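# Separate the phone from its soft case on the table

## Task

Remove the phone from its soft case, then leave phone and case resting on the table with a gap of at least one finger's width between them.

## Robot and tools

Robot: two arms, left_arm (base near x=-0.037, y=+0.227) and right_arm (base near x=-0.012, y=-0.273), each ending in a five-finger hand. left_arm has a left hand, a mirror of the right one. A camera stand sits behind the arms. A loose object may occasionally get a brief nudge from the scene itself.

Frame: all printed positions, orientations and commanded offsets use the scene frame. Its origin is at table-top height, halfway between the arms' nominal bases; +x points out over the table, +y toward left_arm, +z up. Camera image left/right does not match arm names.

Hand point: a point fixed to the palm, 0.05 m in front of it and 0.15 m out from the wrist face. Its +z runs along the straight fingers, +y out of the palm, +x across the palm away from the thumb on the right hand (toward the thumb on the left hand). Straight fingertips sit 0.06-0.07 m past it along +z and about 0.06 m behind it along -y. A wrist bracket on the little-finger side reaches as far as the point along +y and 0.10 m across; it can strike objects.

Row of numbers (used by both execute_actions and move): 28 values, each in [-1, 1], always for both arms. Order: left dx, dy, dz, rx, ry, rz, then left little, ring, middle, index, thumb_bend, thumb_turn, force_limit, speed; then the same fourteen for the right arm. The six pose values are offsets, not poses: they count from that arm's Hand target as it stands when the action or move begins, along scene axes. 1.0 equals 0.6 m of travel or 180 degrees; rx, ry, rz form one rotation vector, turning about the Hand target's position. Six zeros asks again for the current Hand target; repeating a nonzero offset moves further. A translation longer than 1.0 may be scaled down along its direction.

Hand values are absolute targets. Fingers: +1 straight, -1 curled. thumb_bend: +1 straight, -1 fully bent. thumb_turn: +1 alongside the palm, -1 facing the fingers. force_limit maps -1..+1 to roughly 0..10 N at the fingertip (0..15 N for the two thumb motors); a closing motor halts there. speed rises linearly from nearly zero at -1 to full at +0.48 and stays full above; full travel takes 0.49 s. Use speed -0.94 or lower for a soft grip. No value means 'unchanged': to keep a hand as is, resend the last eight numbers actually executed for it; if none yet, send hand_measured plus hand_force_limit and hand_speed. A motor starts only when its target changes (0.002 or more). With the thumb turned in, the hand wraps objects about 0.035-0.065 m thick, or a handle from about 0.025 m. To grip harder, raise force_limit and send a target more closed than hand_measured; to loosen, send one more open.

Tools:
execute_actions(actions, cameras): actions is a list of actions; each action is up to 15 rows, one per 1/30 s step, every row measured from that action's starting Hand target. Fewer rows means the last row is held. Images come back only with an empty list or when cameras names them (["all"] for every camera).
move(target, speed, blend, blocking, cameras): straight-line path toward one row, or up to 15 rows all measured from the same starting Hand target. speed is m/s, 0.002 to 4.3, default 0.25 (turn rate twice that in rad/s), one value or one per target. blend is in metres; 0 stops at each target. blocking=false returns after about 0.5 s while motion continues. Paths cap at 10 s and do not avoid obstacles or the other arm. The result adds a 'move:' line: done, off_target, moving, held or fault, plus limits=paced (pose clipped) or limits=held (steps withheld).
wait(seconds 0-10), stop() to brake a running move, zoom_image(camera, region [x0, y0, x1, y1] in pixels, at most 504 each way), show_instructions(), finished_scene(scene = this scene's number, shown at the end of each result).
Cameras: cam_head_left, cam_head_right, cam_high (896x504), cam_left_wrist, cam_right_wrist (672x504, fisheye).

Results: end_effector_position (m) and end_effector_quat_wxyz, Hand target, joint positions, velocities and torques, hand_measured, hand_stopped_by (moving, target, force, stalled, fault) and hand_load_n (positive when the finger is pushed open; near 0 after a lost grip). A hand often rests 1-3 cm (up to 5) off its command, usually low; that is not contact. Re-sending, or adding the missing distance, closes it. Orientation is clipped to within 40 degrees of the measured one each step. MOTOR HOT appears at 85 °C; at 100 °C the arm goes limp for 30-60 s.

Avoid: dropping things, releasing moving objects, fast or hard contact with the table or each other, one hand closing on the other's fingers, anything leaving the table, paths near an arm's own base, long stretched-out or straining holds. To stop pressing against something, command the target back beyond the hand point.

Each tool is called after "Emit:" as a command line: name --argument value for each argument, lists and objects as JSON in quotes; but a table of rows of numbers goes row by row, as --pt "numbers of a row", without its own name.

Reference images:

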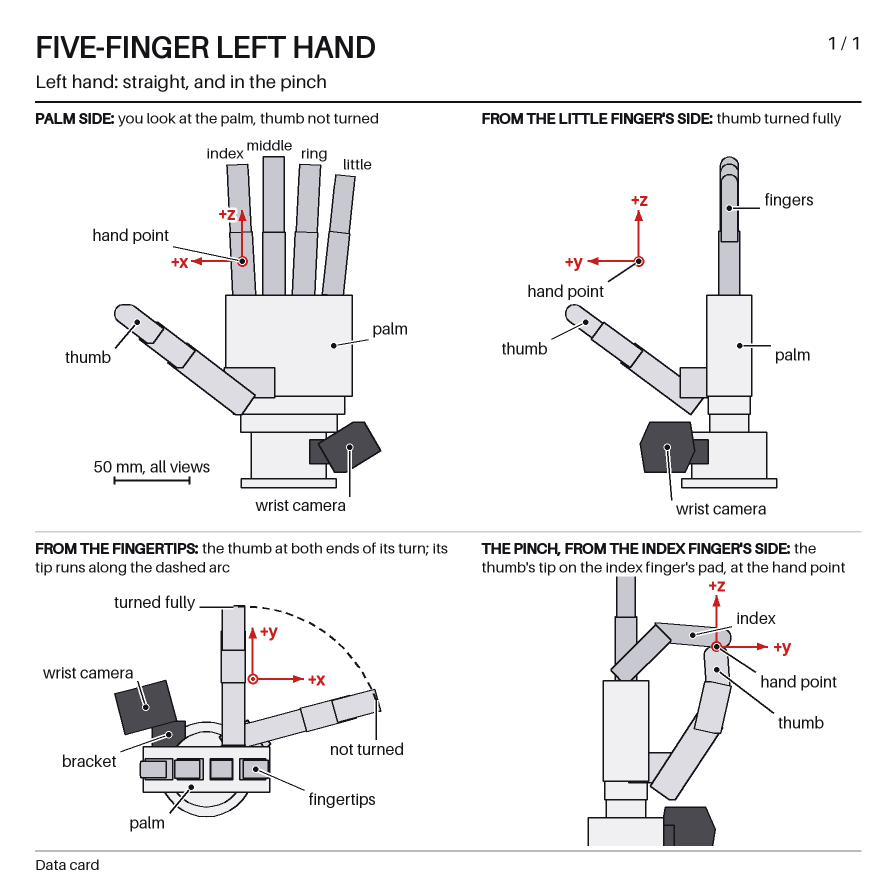

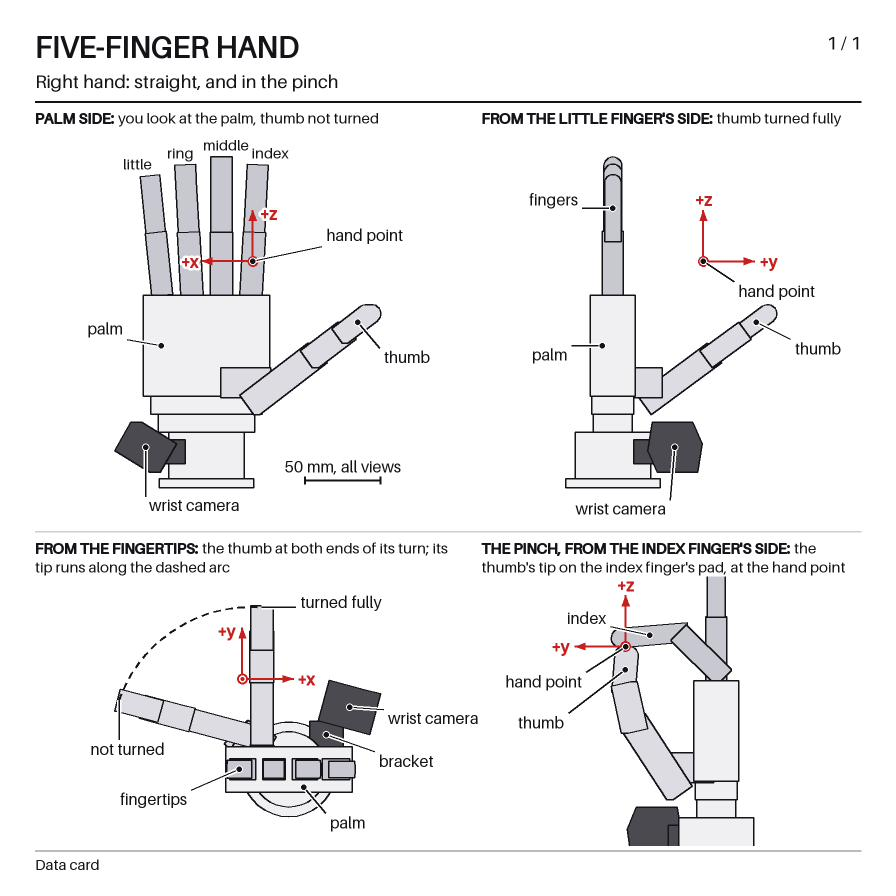

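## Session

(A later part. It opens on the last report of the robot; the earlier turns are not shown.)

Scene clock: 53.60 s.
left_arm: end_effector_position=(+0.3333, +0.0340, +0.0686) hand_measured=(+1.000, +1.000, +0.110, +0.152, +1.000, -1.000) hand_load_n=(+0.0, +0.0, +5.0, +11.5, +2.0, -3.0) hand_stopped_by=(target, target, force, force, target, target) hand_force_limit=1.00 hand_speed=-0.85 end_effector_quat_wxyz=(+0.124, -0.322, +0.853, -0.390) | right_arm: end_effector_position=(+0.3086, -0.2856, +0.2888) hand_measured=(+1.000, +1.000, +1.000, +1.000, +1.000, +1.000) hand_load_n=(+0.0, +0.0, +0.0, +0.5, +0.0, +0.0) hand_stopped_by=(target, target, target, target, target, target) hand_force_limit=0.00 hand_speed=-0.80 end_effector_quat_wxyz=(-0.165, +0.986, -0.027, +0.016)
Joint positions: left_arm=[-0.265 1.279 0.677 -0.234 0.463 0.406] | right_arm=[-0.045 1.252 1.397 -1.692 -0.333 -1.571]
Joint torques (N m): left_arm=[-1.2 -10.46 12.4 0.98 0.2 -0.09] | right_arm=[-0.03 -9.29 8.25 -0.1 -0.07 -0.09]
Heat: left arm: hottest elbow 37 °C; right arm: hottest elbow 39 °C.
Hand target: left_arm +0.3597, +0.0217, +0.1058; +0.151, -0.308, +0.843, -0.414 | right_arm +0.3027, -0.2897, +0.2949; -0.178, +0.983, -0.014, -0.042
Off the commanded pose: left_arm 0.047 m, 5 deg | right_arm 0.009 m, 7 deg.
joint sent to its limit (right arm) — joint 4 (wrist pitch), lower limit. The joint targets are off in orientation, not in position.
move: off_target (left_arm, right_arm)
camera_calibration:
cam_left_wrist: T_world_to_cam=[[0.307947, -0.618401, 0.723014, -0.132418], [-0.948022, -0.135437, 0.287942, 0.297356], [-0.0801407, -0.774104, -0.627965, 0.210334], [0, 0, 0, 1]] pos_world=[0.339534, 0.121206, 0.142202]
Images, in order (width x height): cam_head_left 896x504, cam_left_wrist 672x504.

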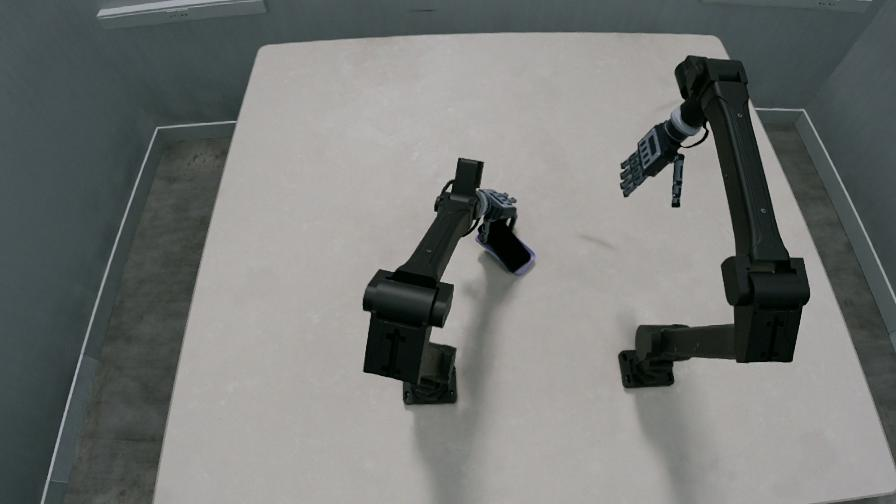

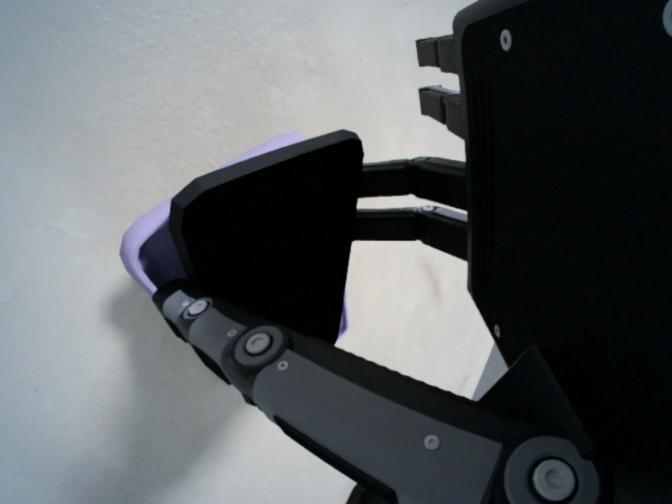

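Emit:
move --target '[0.008,-0.004,0.03,0,0,0,1,1,-0.4,-0.4,1,-1,1.0,-0.85,0,0,0,0,0,0,1,1,1,1,1,1,0,-0.8]' --speed 0.05 --cameras '["cam_left_wrist","cam_head_left"]'

Emit:
zoom_image --camera "cam_left_wrist" --region '[100, 90, 480, 380]'

Emit:
zoom_image --camera "cam_head_left" --region '[440, 160, 580, 290]'

Scene clock: 56.50 s.
left_arm: end_effector_position=(+0.3391, +0.0322, +0.0849) hand_measured=(+1.000, +1.000, +0.110, +0.152, +1.000, -1.000) hand_load_n=(+0.0, +0.0, +2.0, +9.0, +1.5, -2.5) hand_stopped_by=(target, target, force, force, target, target) hand_force_limit=1.00 hand_speed=-0.85 end_effector_quat_wxyz=(+0.124, -0.322, +0.854, -0.390) | right_arm: end_effector_position=(+0.3086, -0.2856, +0.2888) hand_measured=(+1.000, +1.000, +1.000, +1.000, +1.000, +1.000) hand_load_n=(+0.0, +0.0, +0.0, +0.0, +0.0, +0.0) hand_stopped_by=(target, target, target, target, target, target) hand_force_limit=0.00 hand_speed=-0.80 end_effector_quat_wxyz=(-0.165, +0.986, -0.027, +0.016)
Joint positions: left_arm=[-0.266 1.267 0.718 -0.288 0.462 0.406] | right_arm=[-0.045 1.252 1.397 -1.692 -0.333 -1.571]
Joint torques (N m): left_arm=[-1.49 -10.75 12.81 1.06 0.14 -0.12] | right_arm=[0.03 -9.29 8.25 -0.1 -0.07 -0.09]
Heat: left arm: hottest elbow 37 °C; right arm: hottest elbow 39 °C.
Hand target: left_arm +0.3645, +0.0195, +0.1238; +0.151, -0.308, +0.843, -0.414 | right_arm +0.3027, -0.2897, +0.2949; -0.178, +0.983, -0.014, -0.042
Off the commanded pose: left_arm 0.048 m, 5 deg | right_arm 0.009 m, 7 deg.
joint sent to its limit (right arm) — joint 4 (wrist pitch), lower limit. The joint targets are off in orientation, not in position.
move: off_target (left_arm, right_arm)
camera_calibration:
cam_left_wrist: T_world_to_cam=[[0.308056, -0.61929, 0.722206, -0.14714], [-0.947936, -0.135383, 0.288251, 0.297855], [-0.0807367, -0.773403, -0.628753, 0.219946], [0, 0, 0, 1]] pos_world=[0.345432, 0.119309, 0.158701]
Images, in order (width x height): cam_head_left 896x504, cam_left_wrist 672x504.

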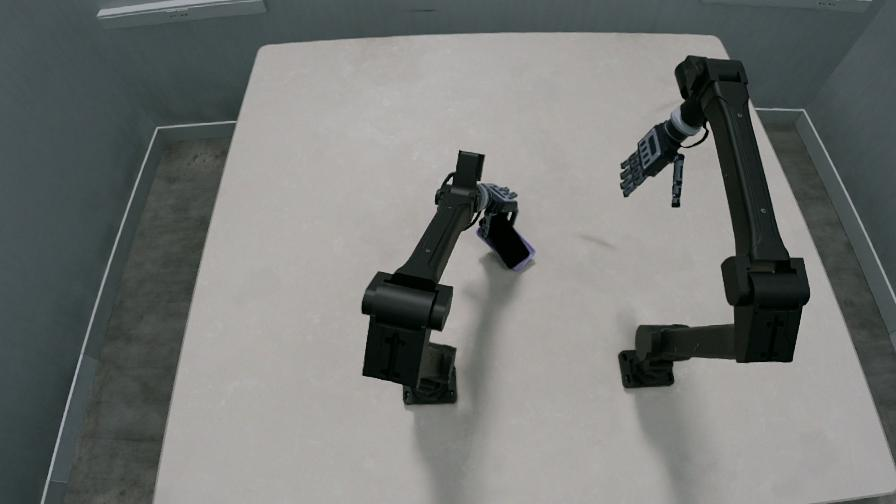

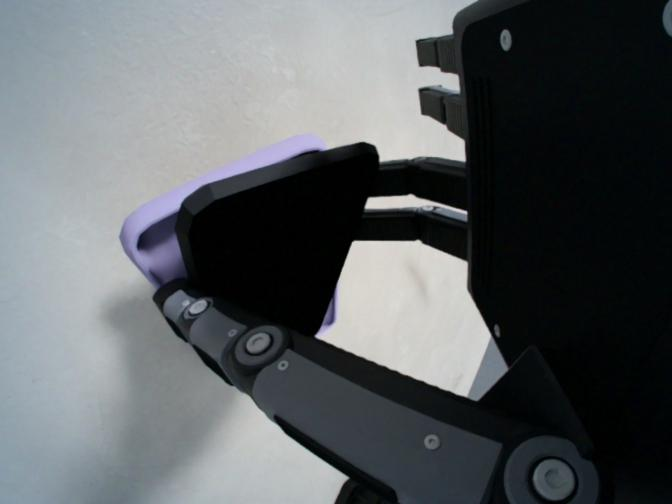

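Scaled by 1.326 from the camera's 672x504 image, which has a finer 960x720 frame.

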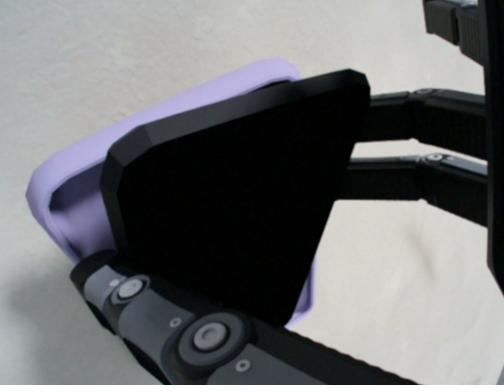

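Scaled by 3.600 from the camera's 896x504 image, which has a finer 1280x720 frame.

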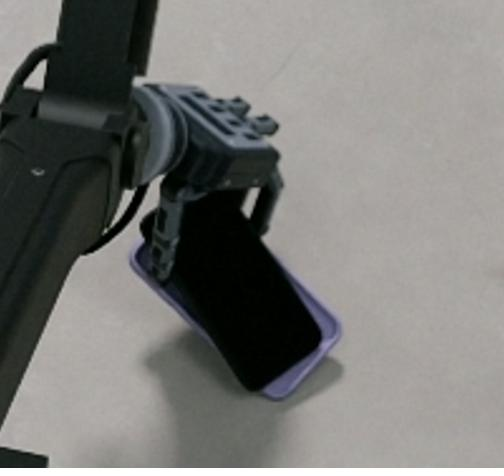

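Emit:
move --target '[-0.05,0.0175,-0.148,0,0,0,1,1,-0.4,-0.4,1,-1,1.0,-0.85,0,0,0,0,0,0,1,1,1,1,1,1,0,-0.8]' --speed 0.07 --cameras '["cam_left_wrist","cam_head_left"]'

Emit:
zoom_image --camera "cam_left_wrist" --region '[100, 90, 480, 380]'

Emit:
zoom_image --camera "cam_head_left" --region '[440, 160, 580, 290]'

Scene clock: 59.37 s.
left_arm: end_effector_position=(+0.3390, +0.0313, +0.0472) hand_measured=(+1.000, +1.000, +0.110, +0.152, +1.000, -1.000) hand_load_n=(+0.0, +0.0, -2.5, +0.0, +0.0, +0.0) hand_stopped_by=(target, target, force, force, target, target) hand_force_limit=1.00 hand_speed=-0.85 end_effector_quat_wxyz=(+0.162, -0.302, +0.841, -0.419) | right_arm: end_effector_position=(+0.3086, -0.2856, +0.2888) hand_measured=(+1.000, +1.000, +1.000, +1.000, +1.000, +1.000) hand_load_n=(+0.0, +0.0, +0.0, +0.0, +0.0, +0.0) hand_stopped_by=(target, target, target, target, target, target) hand_force_limit=0.00 hand_speed=-0.80 end_effector_quat_wxyz=(-0.165, +0.986, -0.027, +0.016)
Joint positions: left_arm=[-0.266 1.309 0.587 -0.009 0.467 0.406] | right_arm=[-0.045 1.252 1.397 -1.692 -0.333 -1.571]
Joint torques (N m): left_arm=[-1.08 -6.18 6.27 1.46 0.04 -0.05] | right_arm=[-0.09 -9.23 8.25 -0.09 -0.08 -0.09]
Heat: left arm: hottest elbow 37 °C; right arm: hottest elbow 39 °C.
Hand target: left_arm +0.3344, +0.0300, +0.0349; +0.151, -0.308, +0.843, -0.414 | right_arm +0.3027, -0.2897, +0.2949; -0.178, +0.983, -0.014, -0.042
Off the commanded pose: left_arm 0.013 m, 2 deg | right_arm 0.009 m, 7 deg.
joint sent to its limit (right arm) — joint 4 (wrist pitch), lower limit. The joint targets are off in orientation, not in position.
move: off_target (left_arm, right_arm)
camera_calibration:
cam_left_wrist: T_world_to_cam=[[0.230216, -0.597162, 0.768374, -0.0968904], [-0.972922, -0.124548, 0.194705, 0.321074], [-0.0205709, -0.792392, -0.609665, 0.174791], [0, 0, 0, 1]] pos_world=[0.338282, 0.120633, 0.118497]
Images, in order (width x height): cam_head_left 896x504, cam_left_wrist 672x504.

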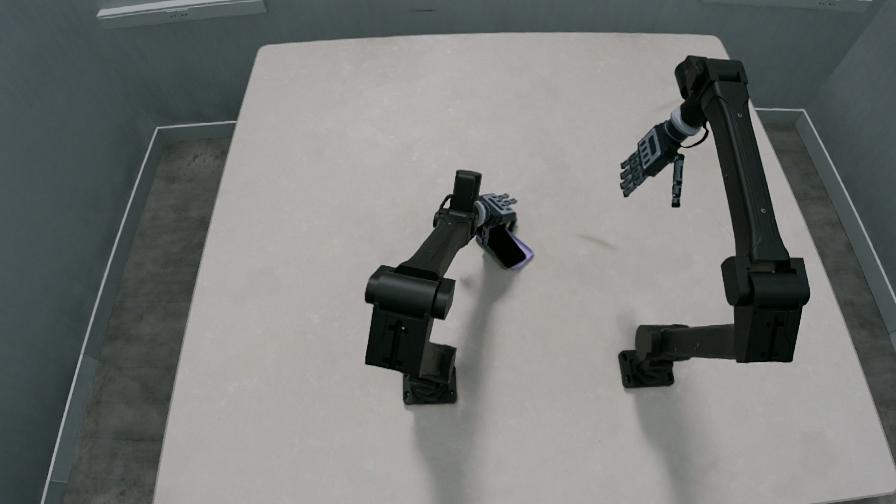

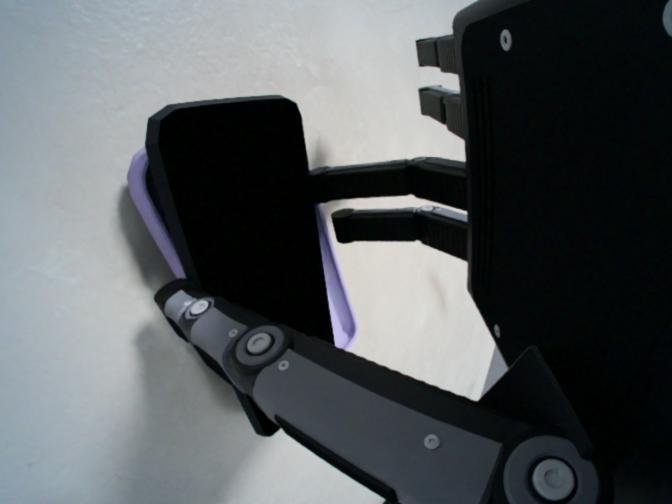

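Scaled by 1.326 from the camera's 672x504 image, which has a finer 960x720 frame.

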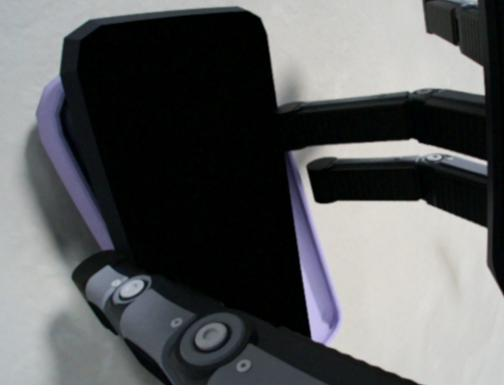

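Scaled by 3.600 from the camera's 896x504 image, which has a finer 1280x720 frame.

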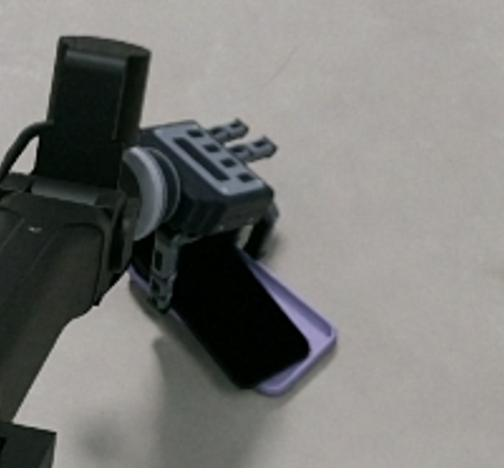

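Emit:
move --pt "0.005 0 0.04 0 0 0 1 1 -0.4 -0.4 1 -1 1.0 -0.85 0 0 0 0 0 0 1 1 1 1 1 1 0 -0.8" --pt "-0.02 0.12 0.18 0 0 0 1 1 0.5 0.5 1 -1 0.4 0.2 0 0 0 0 0 0 1 1 1 1 1 1 0 -0.8" --speed 0.15 --cameras '["all"]'

Emit:
zoom_image --camera "cam_head_left" --region '[440, 180, 580, 310]'

Emit:
zoom_image --camera "cam_head_right" --region '[440, 180, 580, 310]'

Scene clock: 63.97 s.
left_arm: end_effector_position=(+0.3001, +0.0992, +0.1146) hand_measured=(+1.000, +1.000, +0.500, +0.500, +1.000, -1.000) hand_load_n=(+0.0, +0.0, +0.0, +0.0, +0.0, +0.0) hand_stopped_by=(target, target, target, target, target, target) hand_force_limit=0.40 hand_speed=0.20 end_effector_quat_wxyz=(+0.122, -0.323, +0.848, -0.403) | right_arm: end_effector_position=(+0.3086, -0.2856, +0.2888) hand_measured=(+1.000, +1.000, +1.000, +1.000, +1.000, +1.000) hand_load_n=(+0.0, +0.0, +0.0, +0.0, +0.0, +0.0) hand_stopped_by=(target, target, target, target, target, target) hand_force_limit=0.00 hand_speed=-0.80 end_effector_quat_wxyz=(-0.165, +0.986, -0.027, +0.016)
Joint positions: left_arm=[-0.066 1.076 0.663 -0.495 0.61 0.564] | right_arm=[-0.045 1.252 1.397 -1.692 -0.333 -1.571]
Joint torques (N m): left_arm=[0.56 -7.53 12.48 0.81 0.44 0.19] | right_arm=[-0.09 -9.23 8.28 -0.1 -0.07 -0.09]
Heat: left arm: hottest elbow 38 °C; right arm: hottest elbow 39 °C.
Hand target: left_arm +0.3225, +0.1020, +0.1431; +0.151, -0.308, +0.843, -0.414 | right_arm +0.3027, -0.2897, +0.2949; -0.178, +0.983, -0.014, -0.042
Off the commanded pose: left_arm 0.036 m, 4 deg | right_arm 0.009 m, 7 deg.
joint sent to its limit (right arm) — joint 4 (wrist pitch), lower limit. The joint targets are off in orientation, not in position.
move: off_target (left_arm, right_arm); target 2's new numbers were sent with left_arm's hand 0.036 m and 4 deg from that target
camera_calibration:
cam_left_wrist: T_world_to_cam=[[0.304739, -0.598825, 0.740637, -0.118192], [-0.949317, -0.128094, 0.287034, 0.261291], [-0.0770114, -0.79057, -0.60751, 0.285422], [0, 0, 0, 1]] pos_world=[0.306046, 0.18834, 0.185934]
cam_right_wrist: T_world_to_cam=[[0.212507, -0.933126, -0.290028, -0.247093], [-0.86604, -0.317318, 0.386371, 0.0659851], [-0.452565, 0.16907, -0.875557, 0.563262], [0, 0, 0, 1]] pos_world=[0.364567, -0.304861, 0.39601]

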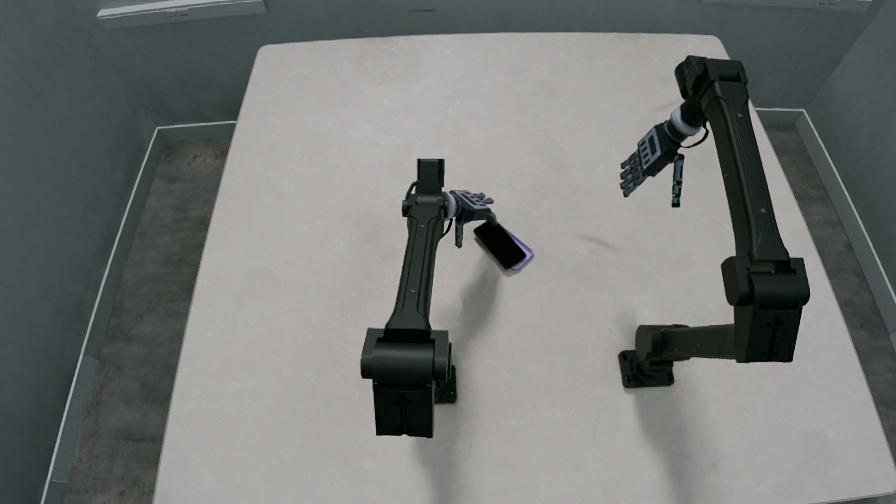

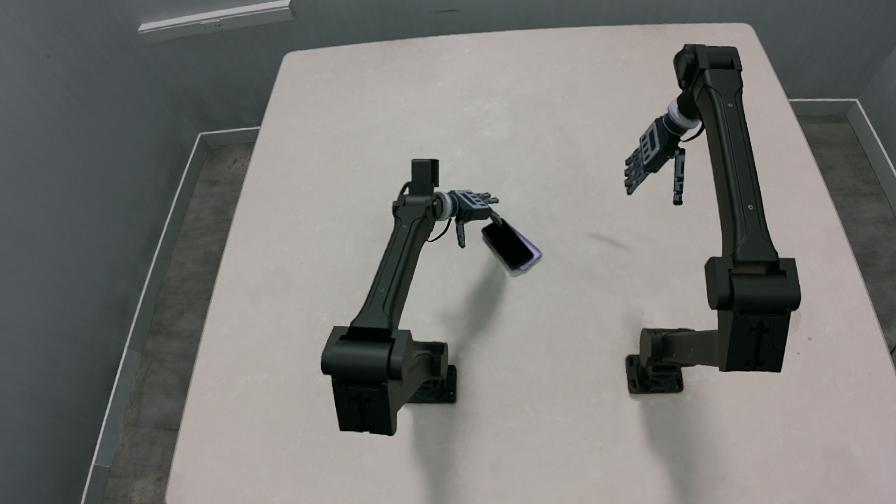

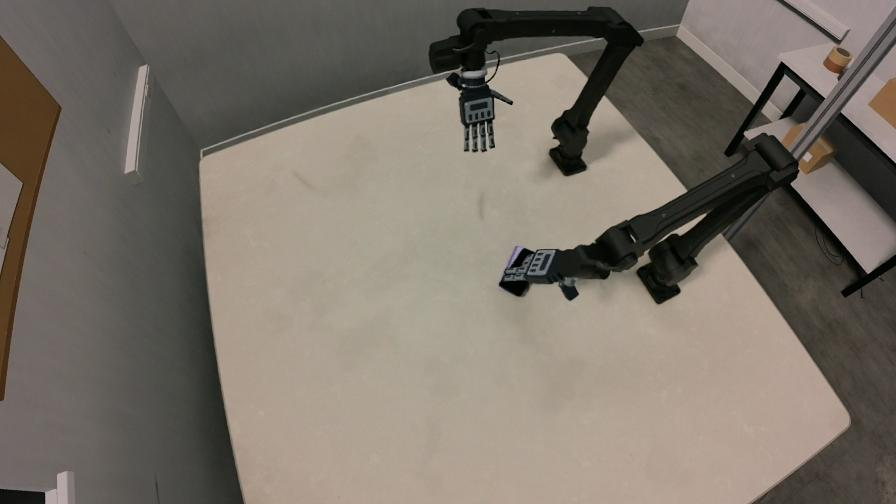

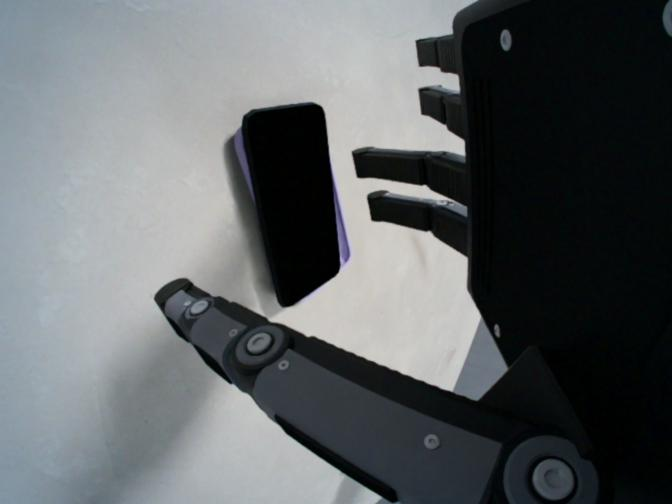

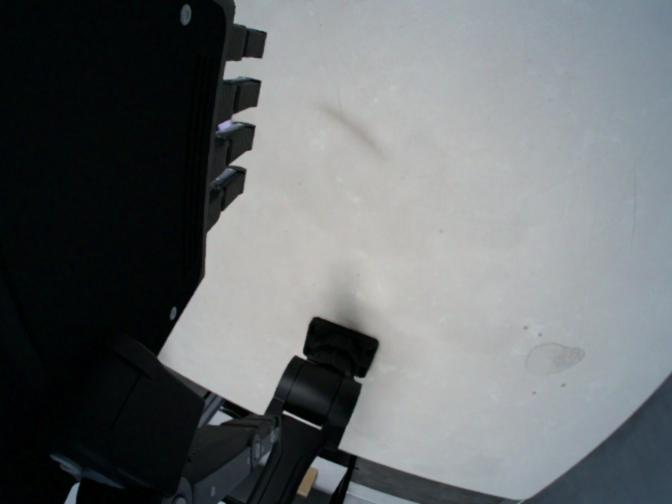

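Scaled by 3.600 from the camera's 896x504 image, which has a finer 1280x720 frame.

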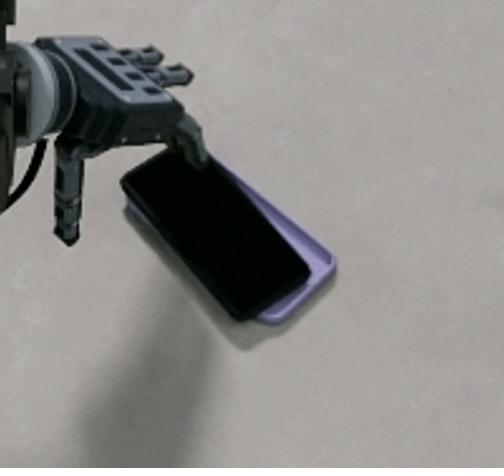

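Scaled by 3.600 from the camera's 896x504 image, which has a finer 1280x720 frame.

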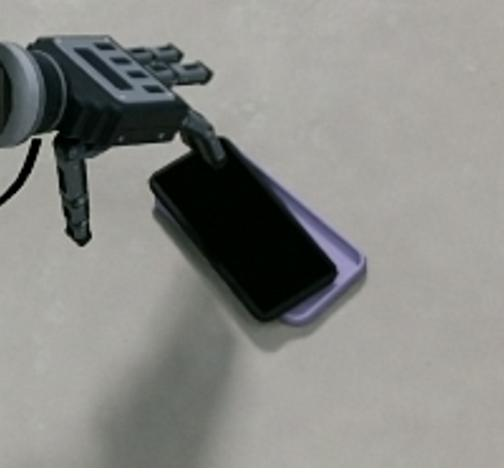

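Emit:
move --target '[0.0225,-0.0933,-0.1,0,0,-0.0356,1,1,0.5,0.5,1,-1,0.4,0.2,0,0,0,0,0,0,1,1,1,1,1,1,0,-0.8]' --speed 0.15 --cameras '["cam_left_wrist"]'

Scene clock: 73.27 s.
left_arm: end_effector_position=(+0.3267, +0.0526, +0.0759) hand_measured=(+1.000, +1.000, +0.500, +0.500, +1.000, -1.000) hand_load_n=(+0.0, +0.0, +0.0, +0.0, +0.0, +0.0) hand_stopped_by=(target, target, target, target, target, target) hand_force_limit=0.40 hand_speed=0.20 end_effector_quat_wxyz=(+0.121, -0.264, +0.862, -0.415) | right_arm: end_effector_position=(+0.3086, -0.2856, +0.2888) hand_measured=(+1.000, +1.000, +1.000, +1.000, +1.000, +1.000) hand_load_n=(+0.0, +0.0, +0.0, +0.0, +0.5, +0.0) hand_stopped_by=(target, target, target, target, target, target) hand_force_limit=0.00 hand_speed=-0.80 end_effector_quat_wxyz=(-0.165, +0.986, -0.027, +0.016)
Joint positions: left_arm=[-0.189 1.249 0.663 -0.272 0.596 0.563] | right_arm=[-0.045 1.252 1.397 -1.692 -0.333 -1.571]
Joint torques (N m): left_arm=[-1.38 -7.65 8.9 1.61 0.12 -0.15] | right_arm=[-0.03 -9.17 8.27 -0.1 -0.07 -0.09]
Heat: left arm: hottest elbow 39 °C; right arm: hottest elbow 40 °C.
Hand target: left_arm +0.3360, +0.0460, +0.0831; +0.128, -0.261, +0.859, -0.422 | right_arm +0.3027, -0.2897, +0.2949; -0.178, +0.983, -0.014, -0.042
Off the commanded pose: left_arm 0.013 m, 1 deg | right_arm 0.009 m, 7 deg.
joint sent to its limit (right arm) — joint 4 (wrist pitch), lower limit. The joint targets are off in orientation, not in position.
move: off_target (left_arm, right_arm)
camera_calibration:
cam_left_wrist: T_world_to_cam=[[0.196639, -0.630366, 0.75098, -0.089298], [-0.971105, -0.0195692, 0.237851, 0.296771], [-0.135237, -0.776051, -0.616, 0.245985], [0, 0, 0, 1]] pos_world=[0.339021, 0.140414, 0.148]
Images, in order (width x height): cam_left_wrist 672x504.

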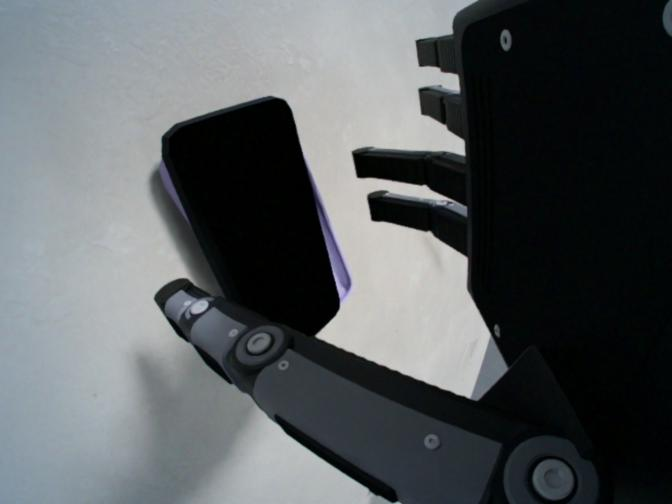

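Emit:
move --target '[0.0,0.0015,-0.065,0,0,0,1,1,0.5,0.5,1,-1,0.4,0.2,0,0,0,0,0,0,1,1,1,1,1,1,0,-0.8]' --speed 0.08 --cameras '["cam_left_wrist","cam_head_left"]'

Emit:
zoom_image --camera "cam_left_wrist" --region '[100, 90, 480, 380]'

Emit:
zoom_image --camera "cam_head_left" --region '[440, 180, 580, 310]'

Scene clock: 76.03 s.
left_arm: end_effector_position=(+0.3327, +0.0513, +0.0427) hand_measured=(+1.000, +1.000, +0.500, +0.500, +1.000, -1.000) hand_load_n=(+0.0, +0.0, +0.0, +0.0, +0.0, +0.0) hand_stopped_by=(target, target, target, target, target, target) hand_force_limit=0.40 hand_speed=0.20 end_effector_quat_wxyz=(+0.126, -0.261, +0.861, -0.418) | right_arm: end_effector_position=(+0.3086, -0.2856, +0.2888) hand_measured=(+1.000, +1.000, +1.000, +1.000, +1.000, +1.000) hand_load_n=(+0.0, +0.0, +0.0, +0.0, +0.0, +0.0) hand_stopped_by=(target, target, target, target, target, target) hand_force_limit=0.00 hand_speed=-0.80 end_effector_quat_wxyz=(-0.165, +0.986, -0.027, +0.016)
Joint positions: left_arm=[-0.19 1.332 0.623 -0.136 0.596 0.563] | right_arm=[-0.045 1.252 1.397 -1.692 -0.333 -1.571]
Joint torques (N m): left_arm=[-1.26 -8.41 7.16 1.66 0.17 -0.09] | right_arm=[-0.03 -9.23 8.25 -0.09 -0.07 -0.09]
Heat: left arm: hottest elbow 39 °C; right arm: hottest elbow 40 °C.
Hand target: left_arm +0.3359, +0.0468, +0.0441; +0.128, -0.260, +0.859, -0.422 | right_arm +0.3027, -0.2897, +0.2949; -0.178, +0.983, -0.014, -0.042
Off the commanded pose: left_arm 0.006 m, 1 deg | right_arm 0.009 m, 7 deg.
joint sent to its limit (right arm) — joint 4 (wrist pitch), lower limit. The joint targets are off in orientation, not in position.
move: off_target (right_arm)
camera_calibration:
cam_left_wrist: T_world_to_cam=[[0.187349, -0.628755, 0.754697, -0.0635219], [-0.973905, -0.0187057, 0.226182, 0.311812], [-0.128096, -0.777378, -0.615853, 0.223078], [0, 0, 0, 1]] pos_world=[0.344151, 0.139309, 0.114797]
Images, in order (width x height): cam_head_left 896x504, cam_left_wrist 672x504.

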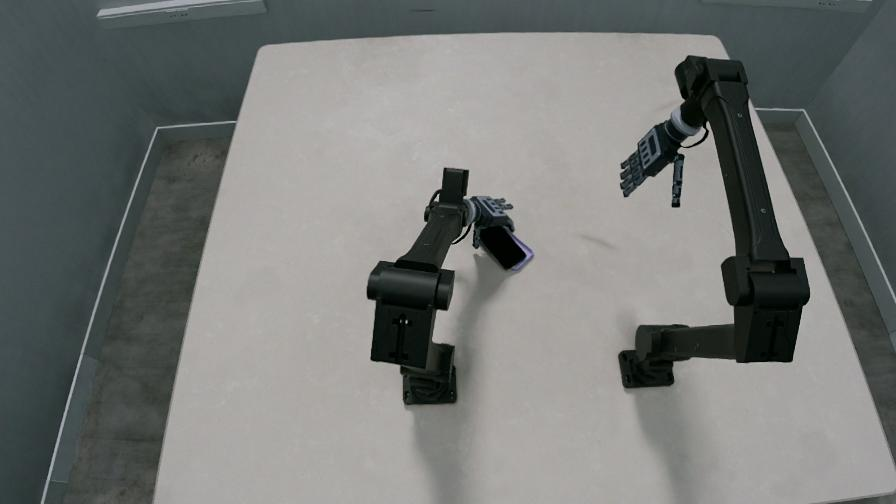

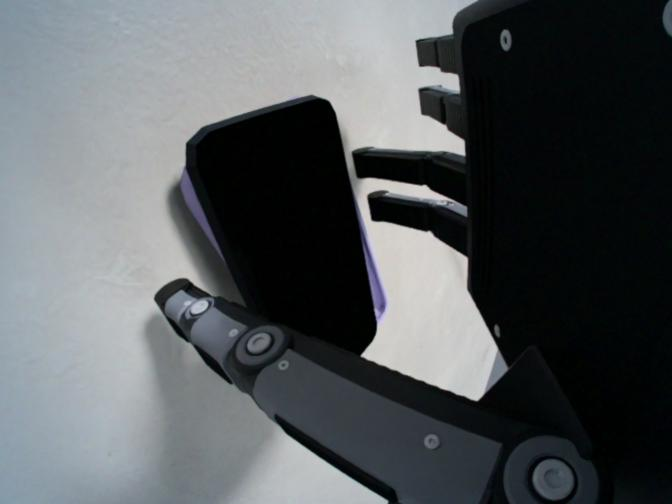

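Scaled by 1.326 from the camera's 672x504 image, which has a finer 960x720 frame.

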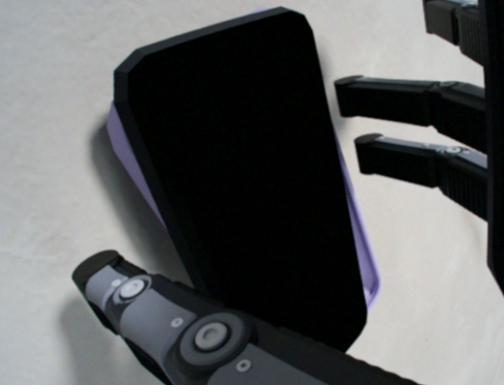

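Scaled by 3.600 from the camera's 896x504 image, which has a finer 1280x720 frame.

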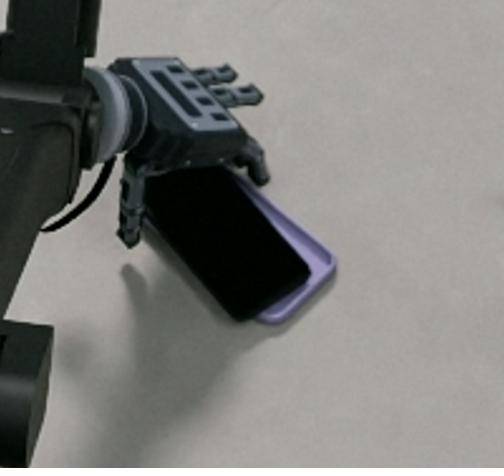

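Emit:
move --pt "0.0 0.0 0.008 0 0 0 1 1 0.5 0.5 1 -1 0.4 0.2 0 0 0 0 0 0 1 1 1 1 1 1 0 -0.8" --pt "0.0 0.0 0.008 0 0 0 1 1 -0.2 -0.2 1 -1 0.5 -0.85 0 0 0 0 0 0 1 1 1 1 1 1 0 -0.8" --speed 0.08 --cameras '["cam_left_wrist","cam_head_left"]'

Emit:
zoom_image --camera "cam_left_wrist" --region '[100, 90, 480, 380]'

Emit:
zoom_image --camera "cam_head_left" --region '[440, 180, 580, 310]'

Scene clock: 80.30 s.
left_arm: end_effector_position=(+0.3332, +0.0497, +0.0450) hand_measured=(+1.000, +1.000, +0.142, -0.200, +1.000, -1.000) hand_load_n=(+0.0, +0.0, +1.0, +0.0, +0.0, +0.0) hand_stopped_by=(target, target, force, target, target, target) hand_force_limit=0.50 hand_speed=-0.85 end_effector_quat_wxyz=(+0.127, -0.260, +0.860, -0.421) | right_arm: end_effector_position=(+0.3086, -0.2856, +0.2888) hand_measured=(+1.000, +1.000, +1.000, +1.000, +1.000, +1.000) hand_load_n=(+0.0, +0.0, +0.0, +0.0, +0.0, +0.0) hand_stopped_by=(target, target, target, target, target, target) hand_force_limit=0.00 hand_speed=-0.80 end_effector_quat_wxyz=(-0.165, +0.986, -0.027, +0.016)
Joint positions: left_arm=[-0.191 1.329 0.623 -0.131 0.6 0.558] | right_arm=[-0.045 1.252 1.397 -1.692 -0.333 -1.571]
Joint torques (N m): left_arm=[-1.2 -8.88 7.75 0.85 0 -0.07] | right_arm=[-0.03 -9.35 8.27 -0.09 -0.07 -0.09]
Heat: left arm: hottest elbow 39 °C; right arm: hottest elbow 40 °C.
Hand target: left_arm +0.3359, +0.0467, +0.0489; +0.128, -0.260, +0.859, -0.422 | right_arm +0.3027, -0.2897, +0.2949; -0.178, +0.983, -0.014, -0.042
Off the commanded pose: left_arm 0.006 m, 0 deg | right_arm 0.009 m, 7 deg.
joint sent to its limit (right arm) — joint 4 (wrist pitch), lower limit. The joint targets are off in orientation, not in position.
move: off_target (right_arm)
camera_calibration:
cam_left_wrist: T_world_to_cam=[[0.183016, -0.624153, 0.759565, -0.0654176], [-0.974968, -0.0160027, 0.221768, 0.31219], [-0.126262, -0.781138, -0.611458, 0.22266], [0, 0, 0, 1]] pos_world=[0.344461, 0.138093, 0.116602]
Images, in order (width x height): cam_head_left 896x504, cam_left_wrist 672x504.

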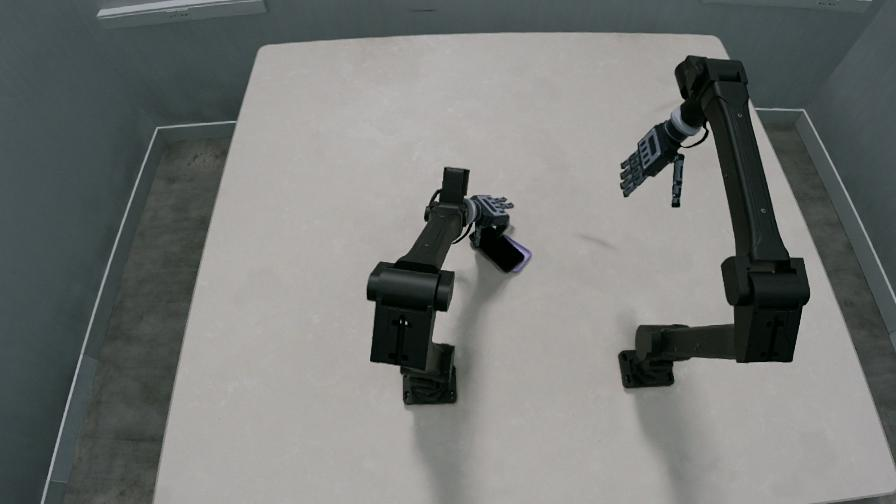

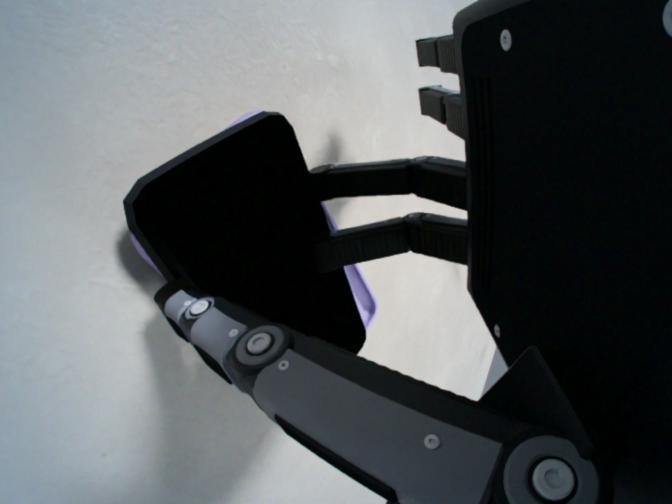

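Scaled by 1.326 from the camera's 672x504 image, which has a finer 960x720 frame.

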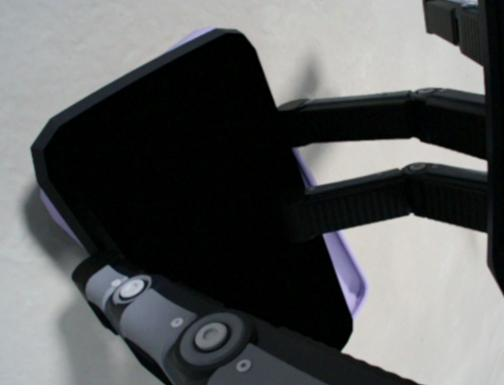

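Scaled by 3.600 from the camera's 896x504 image, which has a finer 1280x720 frame.

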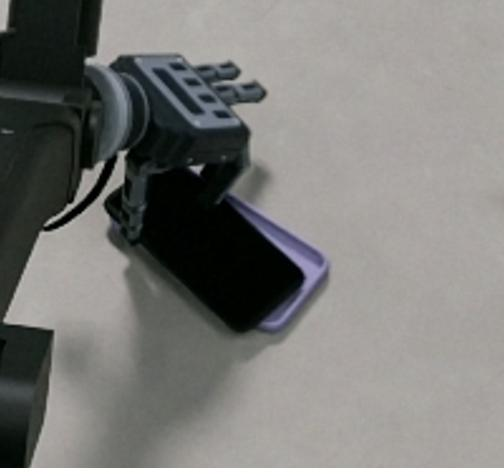

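Emit:
move --pt "0.005 -0.01 0.02 0 0 0 1 1 0.5 0.5 1 -1 0.5 0.0 0 0 0 0 0 0 1 1 1 1 1 1 0 -0.8" --speed 0.08 --cameras '["cam_left_wrist"]'

Emit:
zoom_image --camera "cam_left_wrist" --region '[100, 90, 480, 380]'

Scene clock: 82.20 s.
left_arm: end_effector_position=(+0.3253, +0.0491, +0.0410) hand_measured=(+1.000, +1.000, +0.500, +0.500, +1.000, -1.000) hand_load_n=(+0.0, +0.0, +0.0, +0.0, +0.0, +0.0) hand_stopped_by=(target, target, target, target, target, target) hand_force_limit=0.50 hand_speed=0.00 end_effector_quat_wxyz=(+0.114, -0.267, +0.864, -0.411) | right_arm: end_effector_position=(+0.3086, -0.2856, +0.2888) hand_measured=(+1.000, +1.000, +1.000, +1.000, +1.000, +1.000) hand_load_n=(+0.0, +0.0, +0.0, +0.0, +0.0, +0.0) hand_stopped_by=(target, target, target, target, target, target) hand_force_limit=0.00 hand_speed=-0.80 end_effector_quat_wxyz=(-0.165, +0.986, -0.027, +0.016)
Joint positions: left_arm=[-0.201 1.328 0.623 -0.164 0.588 0.552] | right_arm=[-0.045 1.252 1.397 -1.692 -0.333 -1.571]
Joint torques (N m): left_arm=[-1.85 -10.23 9.51 0.85 0.12 -0.15] | right_arm=[-0.03 -9.23 8.28 -0.09 -0.07 -0.09]
Heat: left arm: hottest elbow 39 °C; right arm: hottest elbow 40 °C.
Hand target: left_arm +0.3389, +0.0409, +0.0609; +0.128, -0.260, +0.859, -0.421 | right_arm +0.3027, -0.2897, +0.2949; -0.178, +0.983, -0.014, -0.042
Off the commanded pose: left_arm 0.026 m, 2 deg | right_arm 0.009 m, 7 deg.
joint sent to its limit (right arm) — joint 4 (wrist pitch), lower limit. The joint targets are off in orientation, not in position.
move: off_target (left_arm, right_arm)
camera_calibration:
cam_left_wrist: T_world_to_cam=[[0.21014, -0.632933, 0.745143, -0.0690729], [-0.966846, -0.0214311, 0.25446, 0.301669], [-0.145087, -0.77391, -0.616452, 0.224672], [0, 0, 0, 1]] pos_world=[0.33878, 0.136623, 0.113206]
Images, in order (width x height): cam_left_wrist 672x504.

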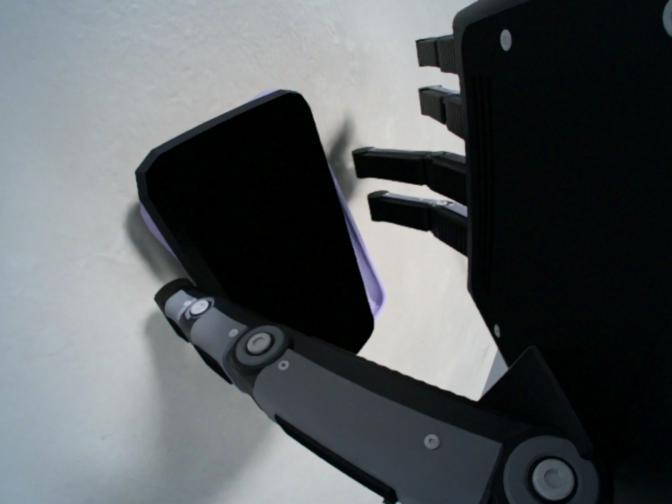

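Scaled by 1.326 from the camera's 672x504 image, which has a finer 960x720 frame.

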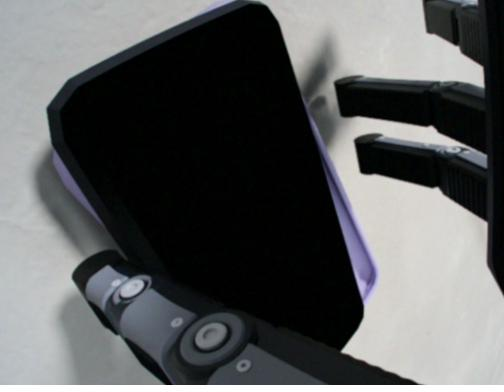

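Emit:
move --pt "-0.0198 0.031 0.005 0 0 0.0244 1 1 0.5 0.5 1 -1 0.5 0.0 0 0 0 0 0 0 1 1 1 1 1 1 0 -0.8" --pt "-0.0198 0.031 -0.0325 0 0 0.0244 1 1 0.5 0.5 1 -1 0.5 0.0 0 0 0 0 0 0 1 1 1 1 1 1 0 -0.8" --speed 0.08 --blend '[0.01,0]' --cameras '["cam_left_wrist"]'

Emit:
zoom_image --camera "cam_left_wrist" --region '[100, 90, 480, 380]'

Scene clock: 89.53 s.
left_arm: end_effector_position=(+0.3206, +0.0560, +0.0407) hand_measured=(+1.000, +1.000, +0.500, +0.500, +1.000, -1.000) hand_load_n=(+0.0, +0.0, +0.0, +0.0, +0.0, +0.0) hand_stopped_by=(target, target, target, target, target, target) hand_force_limit=0.50 hand_speed=0.00 end_effector_quat_wxyz=(+0.138, -0.283, +0.854, -0.414) | right_arm: end_effector_position=(+0.3086, -0.2856, +0.2888) hand_measured=(+1.000, +1.000, +1.000, +1.000, +1.000, +1.000) hand_load_n=(+0.0, +0.0, +0.0, +0.0, +0.0, +0.0) hand_stopped_by=(target, target, target, target, target, target) hand_force_limit=0.00 hand_speed=-0.80 end_effector_quat_wxyz=(-0.165, +0.986, -0.027, +0.016)
Joint positions: left_arm=[-0.193 1.284 0.567 -0.099 0.557 0.514] | right_arm=[-0.045 1.252 1.397 -1.692 -0.333 -1.571]
Joint torques (N m): left_arm=[0.91 -7.71 7.05 1.69 0.11 -0.11] | right_arm=[-0.03 -9.23 8.27 -0.12 -0.07 -0.09]
Heat: left arm: hottest elbow 39 °C; right arm: hottest elbow 40 °C.
Hand target: left_arm +0.3270, +0.0595, +0.0413; +0.144, -0.293, +0.849, -0.416 | right_arm +0.3027, -0.2897, +0.2949; -0.178, +0.983, -0.014, -0.042
Off the commanded pose: left_arm 0.007 m, 1 deg | right_arm 0.009 m, 7 deg.
joint sent to its limit (right arm) — joint 4 (wrist pitch), lower limit. The joint targets are off in orientation, not in position.
move: off_target (right_arm)
camera_calibration:
cam_left_wrist: T_world_to_cam=[[0.217632, -0.618531, 0.75502, -0.0671473], [-0.972343, -0.0702178, 0.222751, 0.30317], [-0.0847625, -0.782617, -0.616706, 0.210356], [0, 0, 0, 1]] pos_world=[0.327229, 0.144383, 0.112894]
Images, in order (width x height): cam_left_wrist 672x504.

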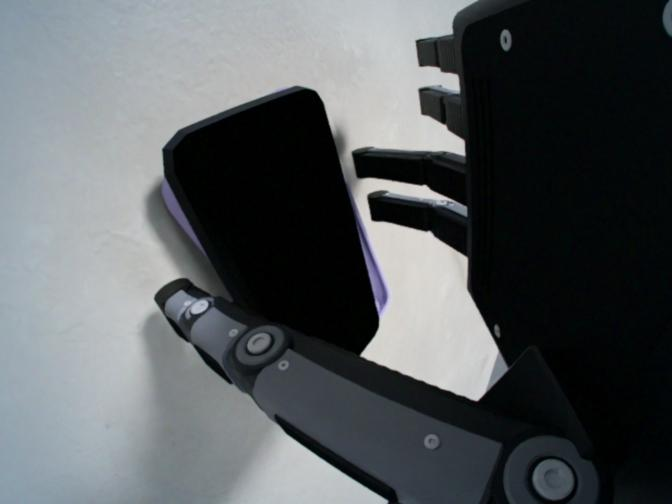

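Scaled by 1.326 from the camera's 672x504 image, which has a finer 960x720 frame.

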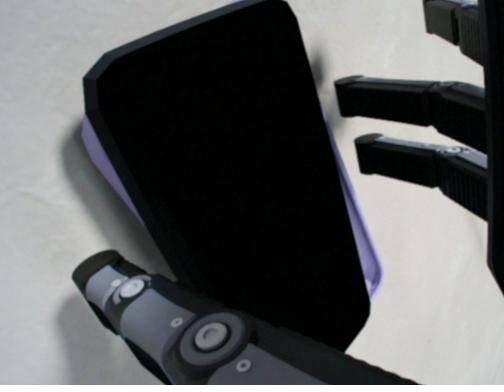

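Emit:
move --target '[0.021,0.018,-0.001,0,0,0,1,1,0.5,0.5,1,-1,0.5,0.0,0,0,0,0,0,0,1,1,1,1,1,1,0,-0.8]' --speed 0.08 --cameras '["cam_left_wrist"]'

Scene clock: 90.97 s.
left_arm: end_effector_position=(+0.3215, +0.0640, +0.0350) hand_measured=(+1.000, +1.000, +0.500, +0.500, +1.000, -1.000) hand_load_n=(+0.0, +0.0, +0.0, +2.0, +0.0, +0.0) hand_stopped_by=(target, target, target, target, target, target) hand_force_limit=0.50 hand_speed=0.00 end_effector_quat_wxyz=(+0.128, -0.296, +0.850, -0.417) | right_arm: end_effector_position=(+0.3086, -0.2856, +0.2888) hand_measured=(+1.000, +1.000, +1.000, +1.000, +1.000, +1.000) hand_load_n=(+0.0, +0.0, +0.0, +0.0, +0.0, -0.5) hand_stopped_by=(target, target, target, target, target, target) hand_force_limit=0.00 hand_speed=-0.80 end_effector_quat_wxyz=(-0.165, +0.986, -0.027, +0.016)
Joint positions: left_arm=[-0.16 1.306 0.567 -0.099 0.585 0.514] | right_arm=[-0.045 1.252 1.397 -1.692 -0.333 -1.571]
Joint torques (N m): left_arm=[1.2 -6.53 9.09 1.06 0.03 0.22] | right_arm=[-0.03 -9.29 8.27 -0.09 -0.07 -0.09]
Heat: left arm: hottest elbow 39 °C; right arm: hottest elbow 40 °C.
Hand target: left_arm +0.3395, +0.0702, +0.0406; +0.144, -0.293, +0.849, -0.416 | right_arm +0.3027, -0.2897, +0.2949; -0.178, +0.983, -0.014, -0.042
Off the commanded pose: left_arm 0.020 m, 2 deg | right_arm 0.009 m, 7 deg.
joint sent to its limit (right arm) — joint 4 (wrist pitch), lower limit. The joint targets are off in orientation, not in position.
move: off_target (left_arm, right_arm)
camera_calibration:
cam_left_wrist: T_world_to_cam=[[0.245643, -0.602551, 0.759337, -0.0682738], [-0.965301, -0.0804349, 0.248445, 0.303323], [-0.0886232, -0.794017, -0.601401, 0.214574], [0, 0, 0, 1]] pos_world=[0.328585, 0.153635, 0.105529]
Images, in order (width x height): cam_left_wrist 672x504.

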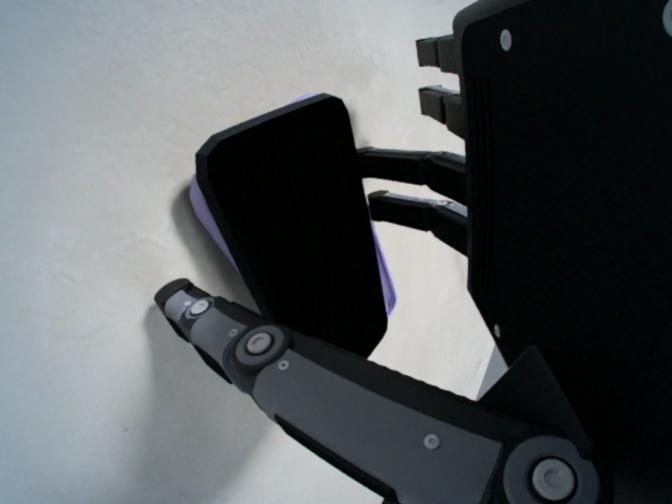

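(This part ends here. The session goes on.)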